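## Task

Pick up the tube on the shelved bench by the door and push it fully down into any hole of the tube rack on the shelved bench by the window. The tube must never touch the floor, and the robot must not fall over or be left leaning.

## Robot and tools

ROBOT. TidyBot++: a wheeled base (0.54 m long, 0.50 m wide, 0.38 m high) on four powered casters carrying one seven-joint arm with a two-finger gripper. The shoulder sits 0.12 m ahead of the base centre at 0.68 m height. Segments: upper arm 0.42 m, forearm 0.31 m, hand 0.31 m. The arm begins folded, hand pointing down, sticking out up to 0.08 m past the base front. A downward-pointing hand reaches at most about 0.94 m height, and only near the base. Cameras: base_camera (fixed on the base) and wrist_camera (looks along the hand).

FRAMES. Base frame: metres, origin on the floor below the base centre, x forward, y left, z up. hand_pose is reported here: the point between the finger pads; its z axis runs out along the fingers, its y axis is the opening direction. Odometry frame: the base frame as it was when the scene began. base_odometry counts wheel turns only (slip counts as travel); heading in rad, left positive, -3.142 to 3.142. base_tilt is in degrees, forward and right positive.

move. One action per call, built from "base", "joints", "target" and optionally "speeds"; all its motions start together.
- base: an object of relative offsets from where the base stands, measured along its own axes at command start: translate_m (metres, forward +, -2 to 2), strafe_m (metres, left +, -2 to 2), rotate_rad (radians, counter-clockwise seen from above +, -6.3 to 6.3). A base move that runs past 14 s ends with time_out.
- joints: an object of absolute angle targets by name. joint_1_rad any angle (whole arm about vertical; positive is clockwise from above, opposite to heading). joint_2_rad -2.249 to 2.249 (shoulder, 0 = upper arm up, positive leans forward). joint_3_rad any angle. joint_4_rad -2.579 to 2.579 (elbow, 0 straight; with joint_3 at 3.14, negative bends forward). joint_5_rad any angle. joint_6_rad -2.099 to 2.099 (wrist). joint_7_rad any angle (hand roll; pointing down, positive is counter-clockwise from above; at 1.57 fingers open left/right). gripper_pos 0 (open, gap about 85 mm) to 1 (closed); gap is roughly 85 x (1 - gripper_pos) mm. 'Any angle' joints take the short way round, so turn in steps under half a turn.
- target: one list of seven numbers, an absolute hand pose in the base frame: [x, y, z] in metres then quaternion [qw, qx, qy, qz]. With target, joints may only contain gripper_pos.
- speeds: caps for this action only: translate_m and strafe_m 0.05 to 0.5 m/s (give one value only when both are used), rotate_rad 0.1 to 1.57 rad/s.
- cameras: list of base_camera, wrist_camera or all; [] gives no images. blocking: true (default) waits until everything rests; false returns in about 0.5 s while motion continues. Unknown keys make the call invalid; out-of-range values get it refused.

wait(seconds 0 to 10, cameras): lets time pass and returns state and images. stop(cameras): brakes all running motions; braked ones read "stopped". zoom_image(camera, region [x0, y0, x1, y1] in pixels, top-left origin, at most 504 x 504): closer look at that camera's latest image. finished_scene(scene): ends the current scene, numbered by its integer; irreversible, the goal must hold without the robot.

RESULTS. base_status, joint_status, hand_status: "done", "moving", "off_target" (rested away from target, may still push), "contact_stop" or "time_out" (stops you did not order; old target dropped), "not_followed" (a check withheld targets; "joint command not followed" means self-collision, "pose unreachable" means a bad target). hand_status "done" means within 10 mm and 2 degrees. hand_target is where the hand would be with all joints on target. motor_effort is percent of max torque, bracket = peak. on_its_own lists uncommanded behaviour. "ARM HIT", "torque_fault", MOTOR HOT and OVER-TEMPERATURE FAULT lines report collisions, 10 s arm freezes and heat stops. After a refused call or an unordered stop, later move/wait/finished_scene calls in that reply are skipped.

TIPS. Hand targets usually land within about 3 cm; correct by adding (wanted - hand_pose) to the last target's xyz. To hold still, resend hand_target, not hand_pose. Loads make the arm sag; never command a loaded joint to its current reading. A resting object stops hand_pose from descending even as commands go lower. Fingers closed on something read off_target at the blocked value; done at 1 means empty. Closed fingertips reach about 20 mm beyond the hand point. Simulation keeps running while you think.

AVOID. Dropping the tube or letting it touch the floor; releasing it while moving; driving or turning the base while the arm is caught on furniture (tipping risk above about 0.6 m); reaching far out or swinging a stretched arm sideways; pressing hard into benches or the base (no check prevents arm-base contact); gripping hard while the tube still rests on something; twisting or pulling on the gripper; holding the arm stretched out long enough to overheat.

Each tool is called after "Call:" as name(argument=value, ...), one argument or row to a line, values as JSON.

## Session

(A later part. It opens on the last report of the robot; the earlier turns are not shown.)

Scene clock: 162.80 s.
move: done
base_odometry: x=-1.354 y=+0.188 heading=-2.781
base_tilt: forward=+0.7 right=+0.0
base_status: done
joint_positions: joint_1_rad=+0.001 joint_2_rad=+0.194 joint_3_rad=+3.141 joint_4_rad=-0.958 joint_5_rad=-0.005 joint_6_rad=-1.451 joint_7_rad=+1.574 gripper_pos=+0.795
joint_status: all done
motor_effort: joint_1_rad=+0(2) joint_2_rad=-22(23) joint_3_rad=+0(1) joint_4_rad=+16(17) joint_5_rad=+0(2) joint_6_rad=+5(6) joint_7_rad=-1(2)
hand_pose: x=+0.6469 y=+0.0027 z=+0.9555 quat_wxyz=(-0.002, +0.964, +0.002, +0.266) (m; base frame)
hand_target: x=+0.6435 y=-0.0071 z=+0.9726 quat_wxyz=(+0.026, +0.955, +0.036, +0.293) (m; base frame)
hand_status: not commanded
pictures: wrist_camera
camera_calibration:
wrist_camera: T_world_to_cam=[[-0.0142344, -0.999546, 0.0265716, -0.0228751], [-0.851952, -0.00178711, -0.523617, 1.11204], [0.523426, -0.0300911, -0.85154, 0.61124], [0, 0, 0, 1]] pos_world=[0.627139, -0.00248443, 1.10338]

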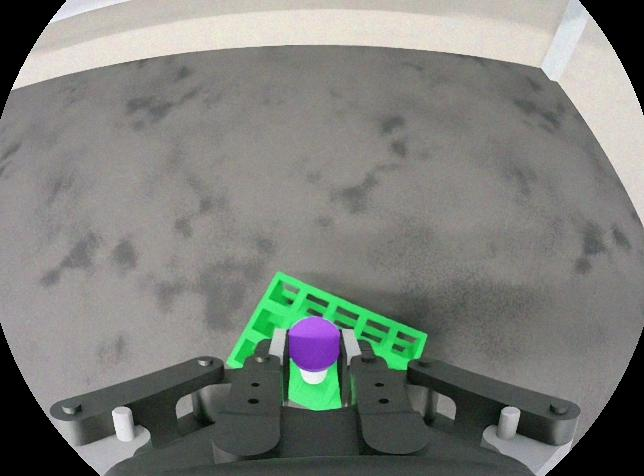

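Call:
move(
  joints={"joint_1_rad": 0.0, "joint_2_rad": 0.115, "joint_3_rad": 3.14, "joint_4_rad": -1.06, "joint_5_rad": 0.03, "joint_6_rad": -1.35, "joint_7_rad": 1.65},
  cameras=["wrist_camera"],
)

Call:
zoom_image(
  camera="wrist_camera",
  region=[200, 240, 430, 430],
)

Call:
zoom_image(
  camera="wrist_camera",
  region=[274, 340, 354, 412],
)

Scene clock: 167.57 s.
move: done
base_odometry: x=-1.354 y=+0.188 heading=-2.781
base_tilt: forward=+0.7 right=+0.0
base_status: not commanded
joint_positions: joint_1_rad=+0.001 joint_2_rad=+0.155 joint_3_rad=+3.141 joint_4_rad=-1.031 joint_5_rad=-0.005 joint_6_rad=-1.388 joint_7_rad=+1.574 gripper_pos=+0.795
joint_status: all done
motor_effort: joint_1_rad=+0(1) joint_2_rad=-21(23) joint_3_rad=+0(1) joint_4_rad=+15(17) joint_5_rad=+0(2) joint_6_rad=+5(6) joint_7_rad=-1(2)
hand_pose: x=+0.6427 y=+0.0027 z=+0.9530 quat_wxyz=(-0.002, +0.960, +0.002, +0.280) (m; base frame)
hand_target: x=+0.6373 y=-0.0070 z=+0.9671 quat_wxyz=(+0.027, +0.952, +0.037, +0.303) (m; base frame)
hand_status: not commanded
pictures: wrist_camera
camera_calibration:
wrist_camera: T_world_to_cam=[[-0.0152167, -0.999544, 0.026093, -0.0217843], [-0.83671, -0.0015584, -0.547644, 1.12025], [0.547435, -0.0301656, -0.836304, 0.581303], [0, 0, 0, 1]] pos_world=[0.618766, -0.00249322, 1.10021]

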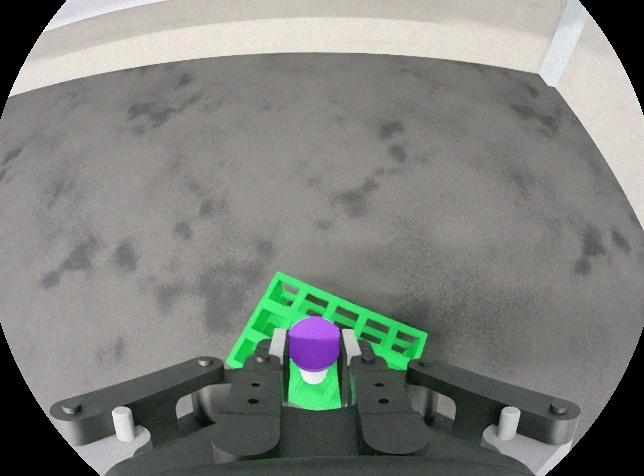

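Scaled by 2.191.

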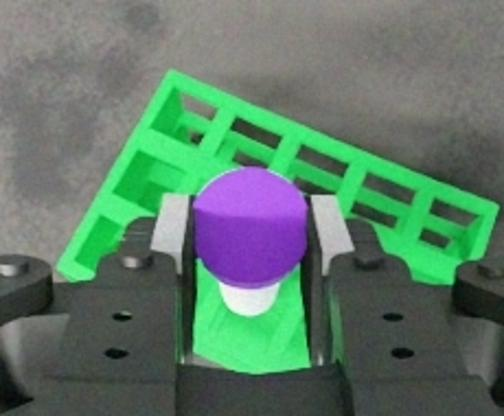

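Scaled by 6.300.

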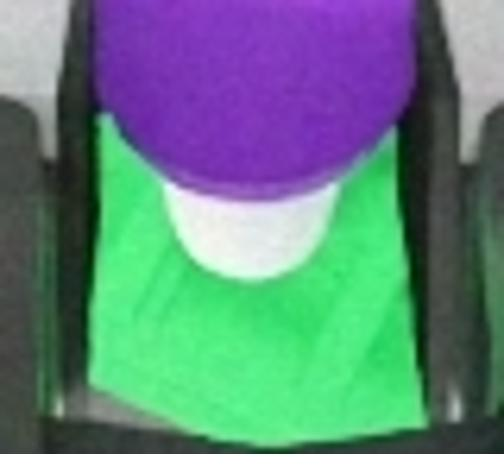

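Call:
move(
  base={"translate_m": -0.004},
  speeds={"translate_m": 0.05},
  joints={"joint_1_rad": 0.0, "joint_2_rad": 0.1, "joint_3_rad": 3.14, "joint_4_rad": -1.136, "joint_5_rad": 0.03, "joint_6_rad": -1.291, "joint_7_rad": 1.65},
  cameras=["wrist_camera"],
)

Call:
zoom_image(
  camera="wrist_camera",
  region=[200, 240, 430, 430],
)

Call:
zoom_image(
  camera="wrist_camera",
  region=[274, 340, 354, 412],
)

Scene clock: 169.90 s.
move: done
base_odometry: x=-1.350 y=+0.190 heading=-2.781
base_tilt: forward=+0.7 right=+0.0
base_status: done
joint_positions: joint_1_rad=+0.001 joint_2_rad=+0.138 joint_3_rad=+3.141 joint_4_rad=-1.109 joint_5_rad=-0.005 joint_6_rad=-1.330 joint_7_rad=+1.575 gripper_pos=+0.795
joint_status: all done
motor_effort: joint_1_rad=+0(2) joint_2_rad=-21(25) joint_3_rad=+0(1) joint_4_rad=+17(17) joint_5_rad=-1(2) joint_6_rad=+5(5) joint_7_rad=-2(2)
hand_pose: x=+0.6413 y=+0.0027 z=+0.9353 quat_wxyz=(-0.002, +0.961, +0.002, +0.278) (m; base frame)
hand_target: x=+0.6374 y=-0.0069 z=+0.9495 quat_wxyz=(+0.027, +0.952, +0.038, +0.302) (m; base frame)
hand_status: not commanded
pictures: wrist_camera
camera_calibration:
wrist_camera: T_world_to_cam=[[-0.0153253, -0.999542, 0.0260967, -0.021293], [-0.838854, -0.0013508, -0.544355, 1.10768], [0.544141, -0.0302338, -0.838449, 0.571456], [0, 0, 0, 1]] pos_world=[0.617904, -0.0025097, 1.08266]

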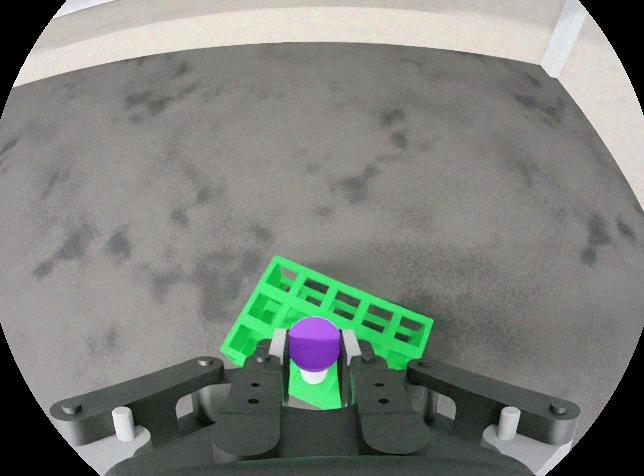

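Scaled by 2.191.

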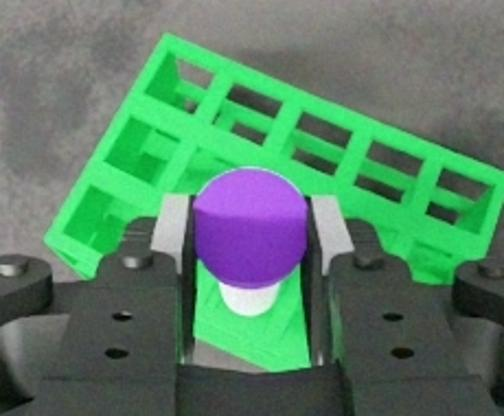

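Scaled by 6.300.

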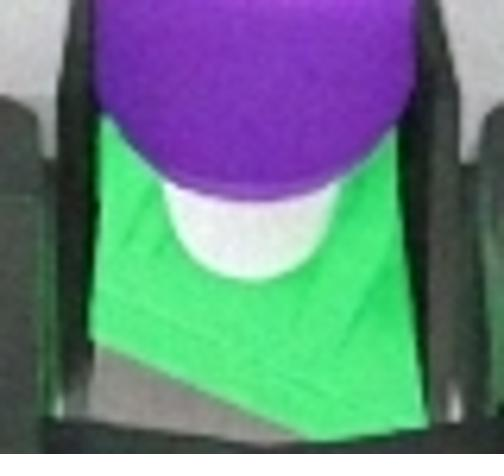

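Call:
move(
  joints={"joint_1_rad": 0.0, "joint_2_rad": 0.086, "joint_3_rad": 3.14, "joint_4_rad": -1.221, "joint_5_rad": 0.03, "joint_6_rad": -1.219, "joint_7_rad": 1.65},
  cameras=["wrist_camera"],
)

Call:
zoom_image(
  camera="wrist_camera",
  region=[200, 240, 430, 430],
)

Call:
zoom_image(
  camera="wrist_camera",
  region=[274, 340, 354, 412],
)

Scene clock: 172.23 s.
move: done
base_odometry: x=-1.350 y=+0.190 heading=-2.781
base_tilt: forward=+0.7 right=+0.1
base_status: not commanded
joint_positions: joint_1_rad=+0.001 joint_2_rad=+0.127 joint_3_rad=+3.141 joint_4_rad=-1.195 joint_5_rad=-0.005 joint_6_rad=-1.258 joint_7_rad=+1.575 gripper_pos=+0.795
joint_status: all done
motor_effort: joint_1_rad=+0(1) joint_2_rad=-21(22) joint_3_rad=+0(2) joint_4_rad=+18(18) joint_5_rad=+0(1) joint_6_rad=+5(6) joint_7_rad=-1(2)
hand_pose: x=+0.6427 y=+0.0027 z=+0.9127 quat_wxyz=(-0.002, +0.961, +0.002, +0.277) (m; base frame)
hand_target: x=+0.6383 y=-0.0066 z=+0.9289 quat_wxyz=(+0.027, +0.952, +0.039, +0.302) (m; base frame)
hand_status: not commanded
pictures: wrist_camera
camera_calibration:
wrist_camera: T_world_to_cam=[[-0.0155829, -0.999539, 0.0260507, -0.0205007], [-0.840563, -0.00101406, -0.541713, 1.0952], [0.54149, -0.0303387, -0.84016, 0.555003], [0, 0, 0, 1]] pos_world=[0.619733, -0.00254262, 1.06011]

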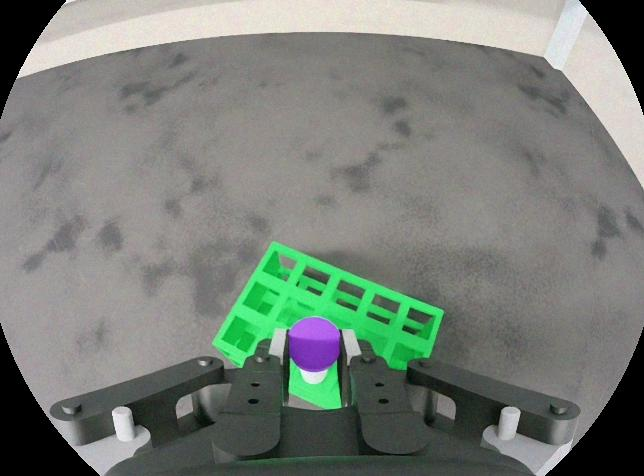

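Scaled by 2.191.

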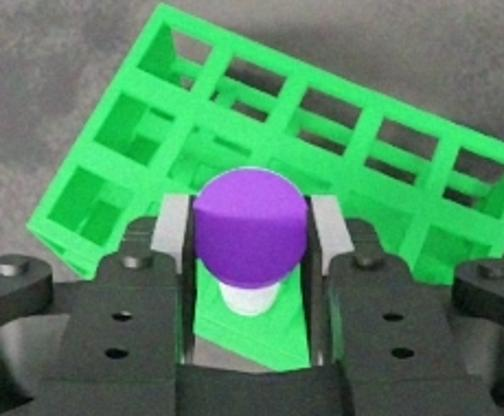

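Scaled by 6.300.

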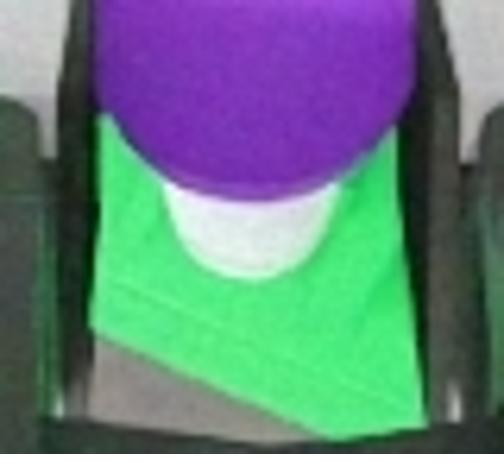

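Call:
move(
  joints={"joint_1_rad": 0.0, "joint_2_rad": 0.075, "joint_3_rad": 3.14, "joint_4_rad": -1.303, "joint_5_rad": 0.03, "joint_6_rad": -1.146, "joint_7_rad": 1.65},
  cameras=["wrist_camera"],
)

Call:
zoom_image(
  camera="wrist_camera",
  region=[200, 240, 430, 430],
)

Call:
zoom_image(
  camera="wrist_camera",
  region=[274, 340, 354, 412],
)

Scene clock: 174.17 s.
move: done
base_odometry: x=-1.350 y=+0.190 heading=-2.781
base_tilt: forward=+0.7 right=+0.1
base_status: not commanded
joint_positions: joint_1_rad=+0.001 joint_2_rad=+0.117 joint_3_rad=+3.141 joint_4_rad=-1.277 joint_5_rad=-0.005 joint_6_rad=-1.186 joint_7_rad=+1.575 gripper_pos=+0.795
joint_status: all done
motor_effort: joint_1_rad=+0(1) joint_2_rad=-21(22) joint_3_rad=+0(1) joint_4_rad=+17(19) joint_5_rad=-1(1) joint_6_rad=+5(6) joint_7_rad=-1(2)
hand_pose: x=+0.6433 y=+0.0026 z=+0.8917 quat_wxyz=(-0.002, +0.961, +0.001, +0.277) (m; base frame)
hand_target: x=+0.6393 y=-0.0064 z=+0.9079 quat_wxyz=(+0.027, +0.952, +0.040, +0.303) (m; base frame)
hand_status: not commanded
pictures: wrist_camera
camera_calibration:
wrist_camera: T_world_to_cam=[[-0.0159729, -0.999535, 0.0259571, -0.0196438], [-0.839709, -0.00068335, -0.543036, 1.08495], [0.542801, -0.0304703, -0.839308, 0.535394], [0, 0, 0, 1]] pos_world=[0.620112, -0.00257966, 1.03904]

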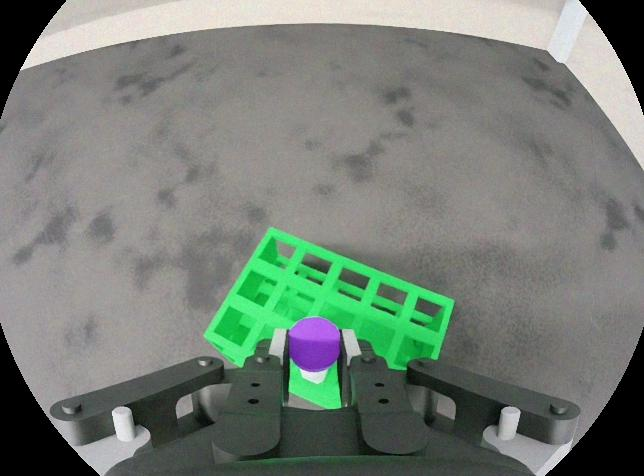

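Scaled by 2.191.

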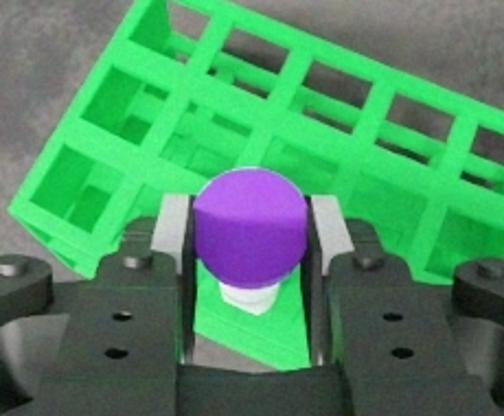

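Scaled by 6.300.

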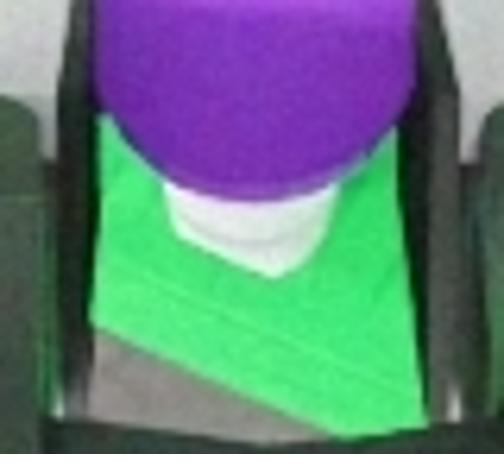

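Call:
zoom_image(
  camera="wrist_camera",
  region=[198, 220, 338, 340],
)

Call:
zoom_image(
  camera="wrist_camera",
  region=[330, 260, 470, 380],
)

Scaled by 3.600.

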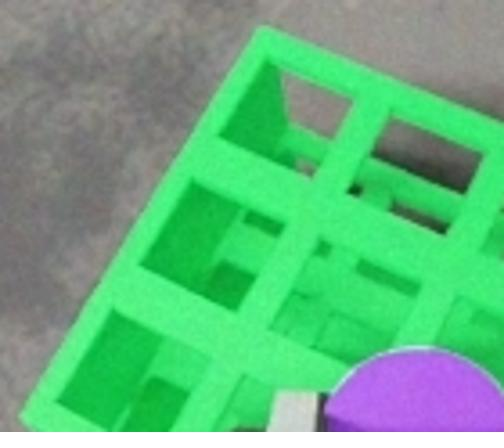

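Scaled by 3.600.

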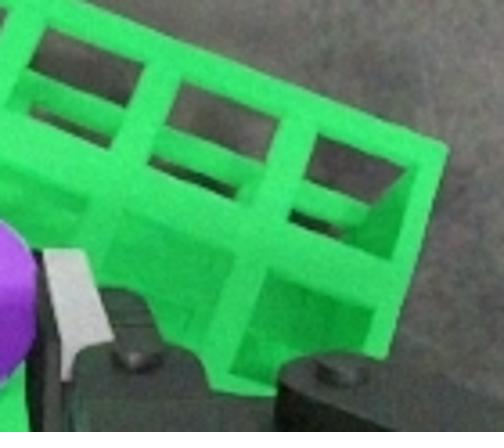

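Call:
move(
  cameras=["wrist_camera"],
)

Scene clock: 178.00 s.
base_odometry: x=-1.350 y=+0.190 heading=-2.781
base_tilt: forward=+0.7 right=+0.0
base_status: not commanded
joint_positions: joint_1_rad=+0.001 joint_2_rad=+0.117 joint_3_rad=+3.141 joint_4_rad=-1.277 joint_5_rad=-0.005 joint_6_rad=-1.185 joint_7_rad=+1.575 gripper_pos=+0.795
joint_status: all done
motor_effort: joint_1_rad=+0(1) joint_2_rad=-21(22) joint_3_rad=+0(1) joint_4_rad=+18(19) joint_5_rad=-1(1) joint_6_rad=+5(6) joint_7_rad=-1(2)
hand_pose: x=+0.6434 y=+0.0026 z=+0.8917 quat_wxyz=(-0.002, +0.961, +0.001, +0.278) (m; base frame)
hand_target: x=+0.6393 y=-0.0064 z=+0.9079 quat_wxyz=(+0.027, +0.952, +0.040, +0.303) (m; base frame)
hand_status: not commanded
pictures: wrist_camera
camera_calibration:
wrist_camera: T_world_to_cam=[[-0.0159308, -0.999535, 0.0259845, -0.0196955], [-0.839544, -0.000742872, -0.543292, 1.08516], [0.543059, -0.0304702, -0.839142, 0.535079], [0, 0, 0, 1]] pos_world=[0.620148, -0.00257626, 1.03908]

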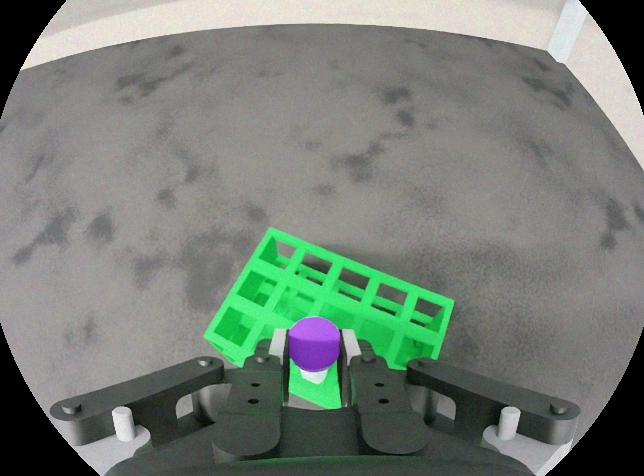

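Call:
zoom_image(
  camera="wrist_camera",
  region=[264, 310, 364, 410],
)

Call:
zoom_image(
  camera="wrist_camera",
  region=[190, 215, 470, 415],
)

Scaled by 5.040.

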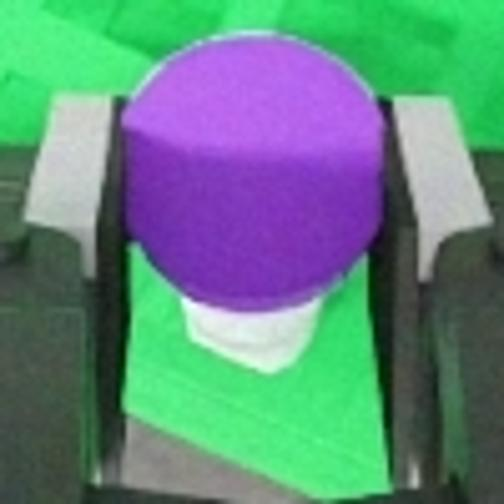

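Scaled by 1.800.

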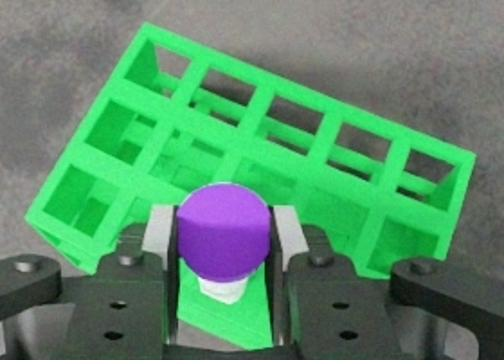

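Call:
zoom_image(
  camera="wrist_camera",
  region=[290, 360, 340, 400],
)

Scaled by 10.080.

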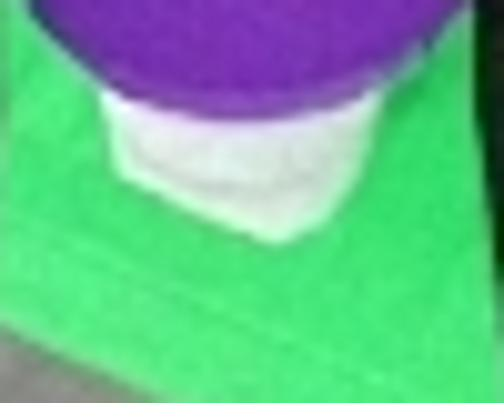

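Call:
move(
  joints={"joint_2_rad": 0.072, "joint_4_rad": -1.333, "joint_6_rad": -1.120},
  cameras=["wrist_camera"],
)

Call:
zoom_image(
  camera="wrist_camera",
  region=[264, 310, 364, 410],
)

Scene clock: 182.33 s.
move: done
base_odometry: x=-1.350 y=+0.190 heading=-2.781
base_tilt: forward=+0.7 right=+0.0
base_status: not commanded
joint_positions: joint_1_rad=+0.001 joint_2_rad=+0.113 joint_3_rad=+3.141 joint_4_rad=-1.307 joint_5_rad=-0.005 joint_6_rad=-1.157 joint_7_rad=+1.575 gripper_pos=+0.795
joint_status: all done
motor_effort: joint_1_rad=+0(0) joint_2_rad=-20(22) joint_3_rad=+0(1) joint_4_rad=+17(18) joint_5_rad=+0(1) joint_6_rad=+5(6) joint_7_rad=-2(2)
hand_pose: x=+0.6437 y=+0.0026 z=+0.8842 quat_wxyz=(-0.002, +0.960, +0.001, +0.279) (m; base frame)
hand_target: x=+0.6393 y=-0.0063 z=+0.8995 quat_wxyz=(+0.027, +0.952, +0.041, +0.303) (m; base frame)
hand_status: not commanded
pictures: wrist_camera
camera_calibration:
wrist_camera: T_world_to_cam=[[-0.0161343, -0.999534, 0.0259245, -0.0193267], [-0.838189, -0.000615386, -0.54538, 1.08237], [0.545141, -0.030529, -0.837788, 0.526043], [0, 0, 0, 1]] pos_world=[0.620154, -0.00259204, 1.03152]

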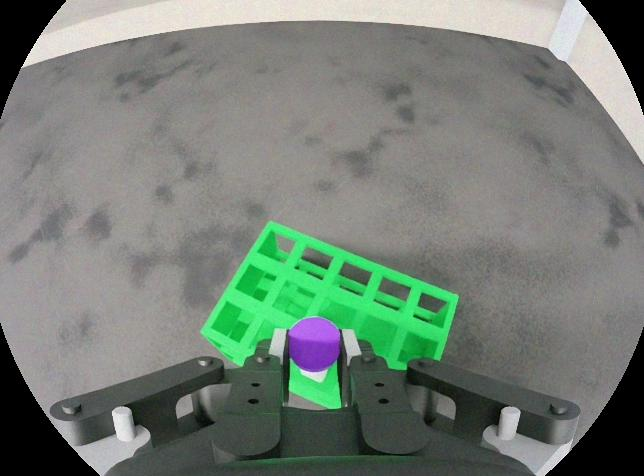

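Scaled by 5.040.

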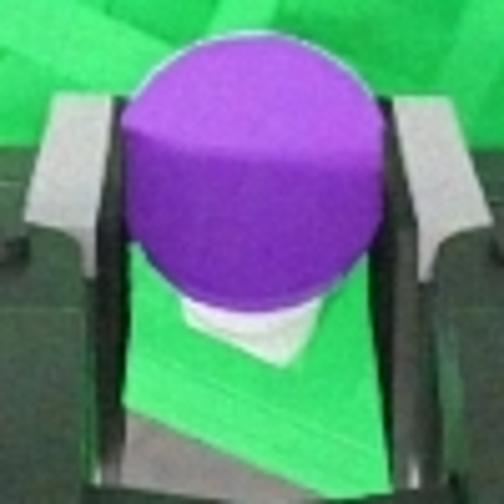

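Call:
move(
  joints={"joint_2_rad": 0.068, "joint_4_rad": -1.362, "joint_6_rad": -1.094},
  cameras=["wrist_camera"],
)

Call:
zoom_image(
  camera="wrist_camera",
  region=[264, 310, 364, 410],
)

Scene clock: 183.20 s.
move: done
base_odometry: x=-1.350 y=+0.190 heading=-2.781
base_tilt: forward=+0.8 right=+0.1
base_status: not commanded
joint_positions: joint_1_rad=+0.001 joint_2_rad=+0.108 joint_3_rad=+3.141 joint_4_rad=-1.337 joint_5_rad=-0.005 joint_6_rad=-1.130 joint_7_rad=+1.575 gripper_pos=+0.795
joint_status: all done
motor_effort: joint_1_rad=+0(0) joint_2_rad=-21(22) joint_3_rad=+0(1) joint_4_rad=+17(18) joint_5_rad=+0(2) joint_6_rad=+5(6) joint_7_rad=-1(2)
hand_pose: x=+0.6433 y=+0.0026 z=+0.8768 quat_wxyz=(-0.002, +0.960, +0.001, +0.279) (m; base frame)
hand_target: x=+0.6391 y=-0.0062 z=+0.8920 quat_wxyz=(+0.027, +0.952, +0.041, +0.303) (m; base frame)
hand_status: not commanded
pictures: wrist_camera
camera_calibration:
wrist_camera: T_world_to_cam=[[-0.0162909, -0.999532, 0.0258914, -0.019026], [-0.837581, -0.000500103, -0.546313, 1.07841], [0.54607, -0.0305861, -0.837181, 0.518898], [0, 0, 0, 1]] pos_world=[0.619589, -0.00260667, 1.02405]

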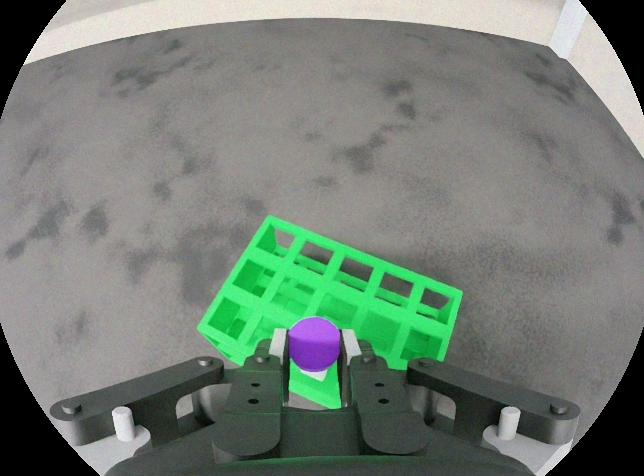

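Scaled by 5.040.

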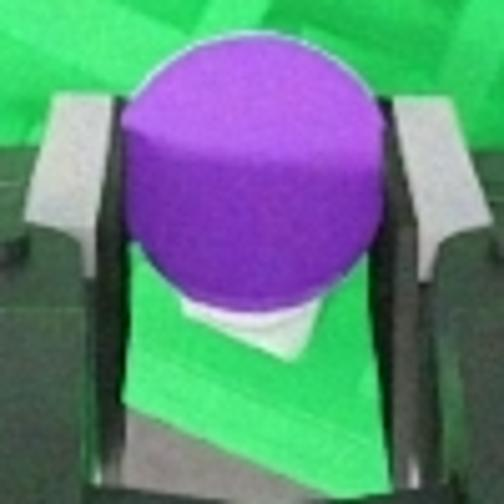

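Call:
move(
  joints={"joint_2_rad": 0.066, "joint_4_rad": -1.376, "joint_6_rad": -1.081},
  cameras=[],
)

Call:
move(
  joints={"joint_2_rad": 0.064, "joint_4_rad": -1.387, "joint_6_rad": -1.071},
  cameras=["wrist_camera"],
)

Call:
zoom_image(
  camera="wrist_camera",
  region=[264, 310, 364, 410],
)

Scene clock: 184.63 s.
move: done
base_odometry: x=-1.350 y=+0.190 heading=-2.781
base_tilt: forward=+0.7 right=+0.0
base_status: not commanded
joint_positions: joint_1_rad=+0.001 joint_2_rad=+0.104 joint_3_rad=+3.141 joint_4_rad=-1.347 joint_5_rad=-0.005 joint_6_rad=-1.116 joint_7_rad=+1.575 gripper_pos=+0.795
joint_status: all done
motor_effort: joint_1_rad=+0(0) joint_2_rad=-20(20) joint_3_rad=+0(1) joint_4_rad=+17(18) joint_5_rad=+0(1) joint_6_rad=+5(5) joint_7_rad=-2(2)
hand_pose: x=+0.6441 y=+0.0026 z=+0.8767 quat_wxyz=(-0.002, +0.959, +0.001, +0.284) (m; base frame)
hand_target: x=+0.6390 y=-0.0061 z=+0.8885 quat_wxyz=(+0.027, +0.952, +0.041, +0.304) (m; base frame)
hand_status: not commanded
pictures: none
No camera images: "cameras" was empty.

Scene clock: 185.13 s.
move: done
base_odometry: x=-1.350 y=+0.190 heading=-2.781
base_tilt: forward=+0.7 right=+0.1
base_status: not commanded
joint_positions: joint_1_rad=+0.001 joint_2_rad=+0.100 joint_3_rad=+3.141 joint_4_rad=-1.355 joint_5_rad=-0.005 joint_6_rad=-1.105 joint_7_rad=+1.575 gripper_pos=+0.795
joint_status: all done
motor_effort: joint_1_rad=+0(0) joint_2_rad=-20(20) joint_3_rad=+1(1) joint_4_rad=+16(17) joint_5_rad=-1(1) joint_6_rad=+5(6) joint_7_rad=-2(2)
hand_pose: x=+0.6443 y=+0.0026 z=+0.8765 quat_wxyz=(-0.002, +0.958, +0.001, +0.287) (m; base frame)
hand_target: x=+0.6388 y=-0.0061 z=+0.8859 quat_wxyz=(+0.027, +0.951, +0.041, +0.304) (m; base frame)
hand_status: not commanded
pictures: wrist_camera
camera_calibration:
wrist_camera: T_world_to_cam=[[-0.0168171, -0.99953, 0.0256284, -0.0184505], [-0.829012, -0.000390766, -0.55923, 1.08488], [0.558977, -0.0306509, -0.828616, 0.502335], [0, 0, 0, 1]] pos_world=[0.618272, -0.00262085, 1.02341]

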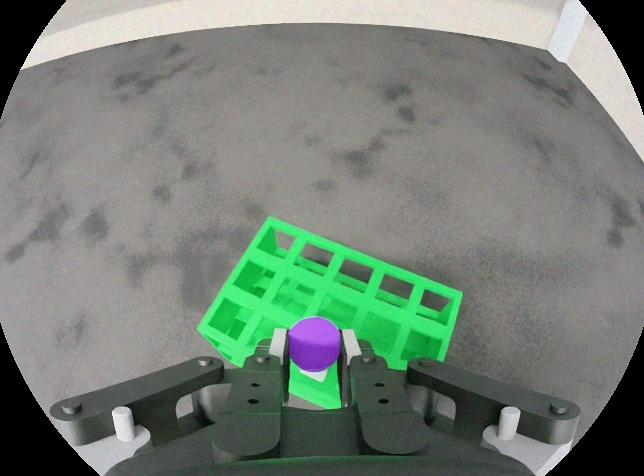

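Scaled by 5.040.

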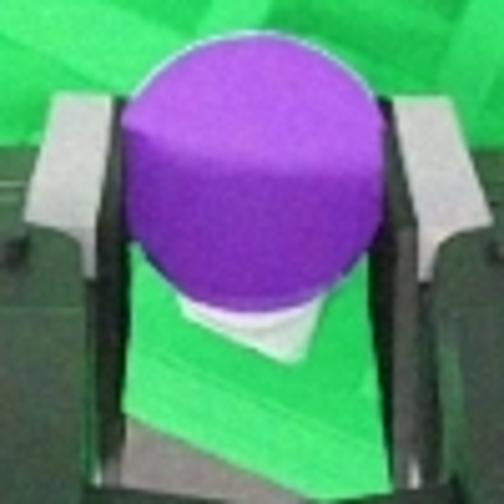

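Call:
move(
  joints={"gripper_pos": 0.83},
  cameras=[],
)

Call:
move(
  joints={"gripper_pos": 0.77},
  cameras=["wrist_camera"],
)

Call:
zoom_image(
  camera="wrist_camera",
  region=[264, 310, 364, 410],
)

Scene clock: 188.20 s.
move: off_target
base_odometry: x=-1.350 y=+0.190 heading=-2.781
base_tilt: forward=+0.7 right=+0.1
base_status: not commanded
joint_positions: joint_1_rad=+0.001 joint_2_rad=+0.100 joint_3_rad=+3.141 joint_4_rad=-1.355 joint_5_rad=-0.005 joint_6_rad=-1.105 joint_7_rad=+1.575 gripper_pos=+0.795
joint_status: gripper_pos off_target (ended at +0.795, target +0.830)
motor_effort: joint_1_rad=+0(0) joint_2_rad=-20(20) joint_3_rad=+0(1) joint_4_rad=+16(17) joint_5_rad=-1(1) joint_6_rad=+5(5) joint_7_rad=-1(2)
hand_pose: x=+0.6443 y=+0.0026 z=+0.8765 quat_wxyz=(-0.002, +0.958, +0.001, +0.287) (m; base frame)
hand_target: x=+0.6388 y=-0.0061 z=+0.8859 quat_wxyz=(+0.027, +0.951, +0.041, +0.304) (m; base frame)
hand_status: not commanded
pictures: none
No camera images: "cameras" was empty.

Scene clock: 188.67 s.
move: done
base_odometry: x=-1.350 y=+0.190 heading=-2.781
base_tilt: forward=+0.7 right=+0.0
base_status: not commanded
joint_positions: joint_1_rad=+0.001 joint_2_rad=+0.100 joint_3_rad=+3.141 joint_4_rad=-1.356 joint_5_rad=-0.005 joint_6_rad=-1.104 joint_7_rad=+1.575 gripper_pos=+0.769
joint_status: all done
motor_effort: joint_1_rad=+0(0) joint_2_rad=-20(20) joint_3_rad=+0(0) joint_4_rad=+17(17) joint_5_rad=-1(1) joint_6_rad=+5(6) joint_7_rad=-2(2)
hand_pose: x=+0.6442 y=+0.0026 z=+0.8762 quat_wxyz=(-0.002, +0.958, +0.001, +0.287) (m; base frame)
hand_target: x=+0.6388 y=-0.0061 z=+0.8859 quat_wxyz=(+0.027, +0.951, +0.041, +0.304) (m; base frame)
hand_status: not commanded
pictures: wrist_camera
camera_calibration:
wrist_camera: T_world_to_cam=[[-0.0167593, -0.99953, 0.0256673, -0.0185164], [-0.829202, -0.000450036, -0.558948, 1.08453], [0.558697, -0.030651, -0.828805, 0.502502], [0, 0, 0, 1]] pos_world=[0.618235, -0.00261746, 1.02315]

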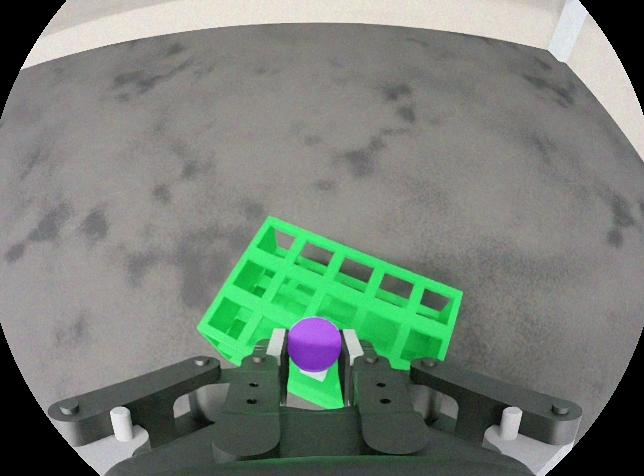

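Scaled by 5.040.

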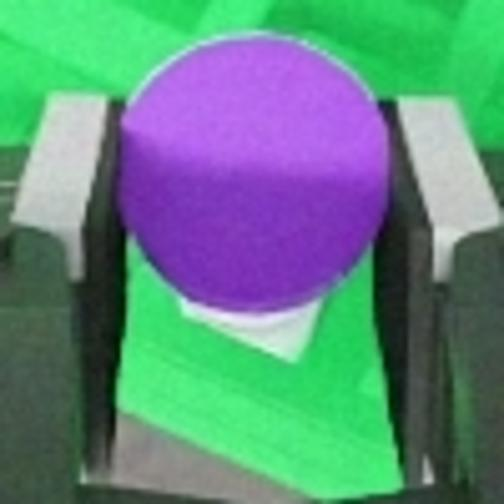

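Call:
move(
  joints={"gripper_pos": 0.6},
  cameras=[],
)

Call:
move(
  joints={"joint_2_rad": 0.125, "joint_4_rad": -1.232, "joint_6_rad": -1.228},
  cameras=["wrist_camera"],
)

Call:
zoom_image(
  camera="wrist_camera",
  region=[254, 310, 374, 430],
)

Scene clock: 190.77 s.
move: done
base_odometry: x=-1.350 y=+0.190 heading=-2.781
base_tilt: forward=+0.7 right=+0.1
base_status: not commanded
joint_positions: joint_1_rad=+0.001 joint_2_rad=+0.100 joint_3_rad=+3.141 joint_4_rad=-1.358 joint_5_rad=-0.005 joint_6_rad=-1.104 joint_7_rad=+1.575 gripper_pos=+0.600
joint_status: all done
motor_effort: joint_1_rad=+0(0) joint_2_rad=-20(21) joint_3_rad=+0(0) joint_4_rad=+17(18) joint_5_rad=-1(1) joint_6_rad=+5(6) joint_7_rad=-1(2)
hand_pose: x=+0.6439 y=+0.0026 z=+0.8755 quat_wxyz=(-0.002, +0.958, +0.001, +0.286) (m; base frame)
hand_target: x=+0.6388 y=-0.0061 z=+0.8859 quat_wxyz=(+0.027, +0.951, +0.041, +0.304) (m; base frame)
hand_status: not commanded
pictures: none
No camera images: "cameras" was empty.

Scene clock: 191.83 s.
move: done
base_odometry: x=-1.350 y=+0.190 heading=-2.781
base_tilt: forward=+0.7 right=+0.0
base_status: not commanded
joint_positions: joint_1_rad=+0.001 joint_2_rad=+0.102 joint_3_rad=+3.141 joint_4_rad=-1.263 joint_5_rad=-0.005 joint_6_rad=-1.185 joint_7_rad=+1.575 gripper_pos=+0.600
joint_status: all done
motor_effort: joint_1_rad=+0(0) joint_2_rad=-20(21) joint_3_rad=+0(1) joint_4_rad=+16(19) joint_5_rad=-1(1) joint_6_rad=+5(6) joint_7_rad=-1(2)
hand_pose: x=+0.6431 y=+0.0026 z=+0.9059 quat_wxyz=(-0.002, +0.957, +0.001, +0.291) (m; base frame)
hand_target: x=+0.6431 y=-0.0067 z=+0.9018 quat_wxyz=(+0.026, +0.961, +0.040, +0.274) (m; base frame)
hand_status: not commanded
pictures: wrist_camera
camera_calibration:
wrist_camera: T_world_to_cam=[[-0.01661, -0.999535, 0.025573, -0.0192585], [-0.823835, -0.000812021, -0.566829, 1.10386], [0.566586, -0.030483, -0.823438, 0.517809], [0, 0, 0, 1]] pos_world=[0.615693, -0.00256884, 1.05258]

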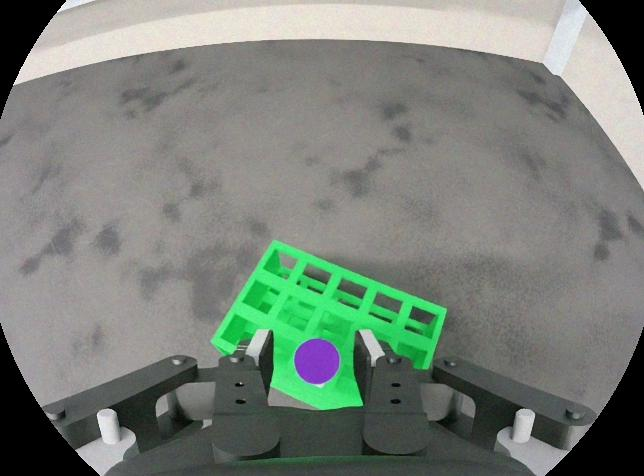

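Scaled by 4.200.

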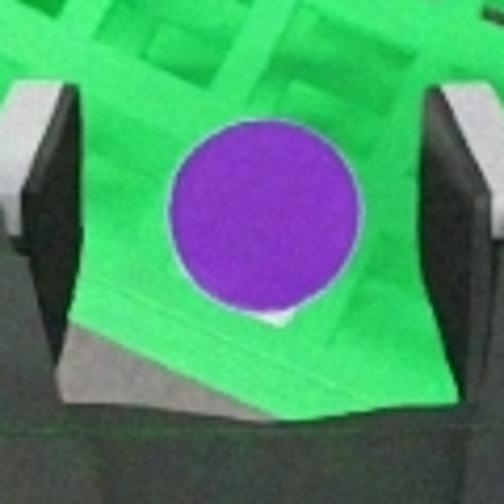

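Call:
move(
  base={"translate_m": -0.17},
  joints={"joint_2_rad": 0.125, "joint_4_rad": -1.10, "joint_6_rad": -1.36},
  cameras=["wrist_camera"],
)

Scene clock: 195.23 s.
move: done
base_odometry: x=-1.191 y=+0.250 heading=-2.781
base_tilt: forward=+0.7 right=+0.1
base_status: done
joint_positions: joint_1_rad=+0.001 joint_2_rad=+0.114 joint_3_rad=+3.141 joint_4_rad=-1.133 joint_5_rad=-0.005 joint_6_rad=-1.318 joint_7_rad=+1.575 gripper_pos=+0.600
joint_status: all done
motor_effort: joint_1_rad=+0(1) joint_2_rad=-20(24) joint_3_rad=+0(1) joint_4_rad=+16(18) joint_5_rad=-1(1) joint_6_rad=+5(6) joint_7_rad=-1(2)
hand_pose: x=+0.6345 y=+0.0027 z=+0.9393 quat_wxyz=(-0.002, +0.959, +0.002, +0.285) (m; base frame)
hand_target: x=+0.6316 y=-0.0070 z=+0.9416 quat_wxyz=(+0.026, +0.961, +0.038, +0.274) (m; base frame)
hand_status: not commanded
pictures: wrist_camera
camera_calibration:
wrist_camera: T_world_to_cam=[[-0.0156396, -0.999541, 0.0259471, -0.0211596], [-0.83126, -0.00142363, -0.555882, 1.11021], [0.555664, -0.0302625, -0.830856, 0.564044], [0, 0, 0, 1]] pos_world=[0.609125, -0.00249997, 1.08634]

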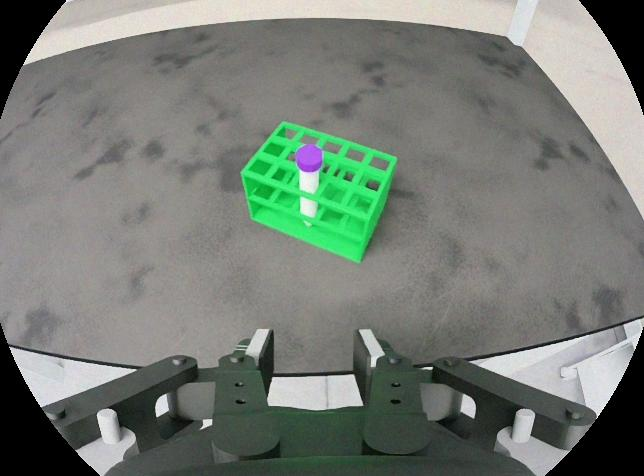

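Call:
zoom_image(
  camera="wrist_camera",
  region=[230, 110, 410, 270],
)

Call:
zoom_image(
  camera="wrist_camera",
  region=[280, 170, 350, 240],
)

Scaled by 2.800.

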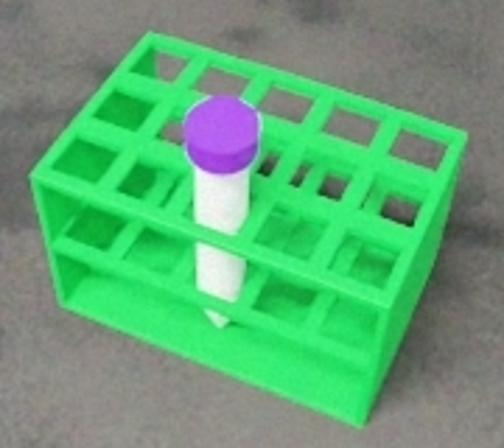

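Scaled by 7.200.

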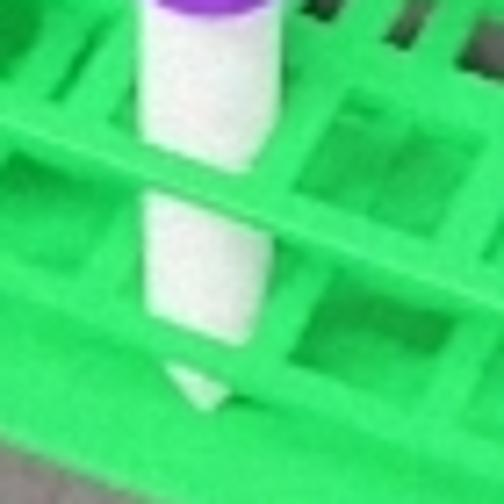

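Call:
zoom_image(
  camera="wrist_camera",
  region=[290, 205, 330, 245],
)

Scaled by 12.600.

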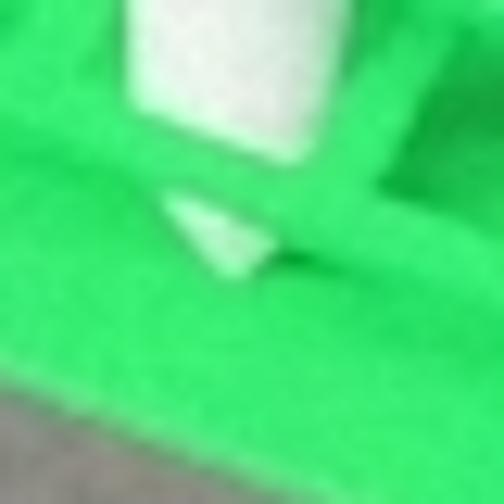

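Call:
finished_scene(
  scene=2,
)

The scene is finished: the task was done.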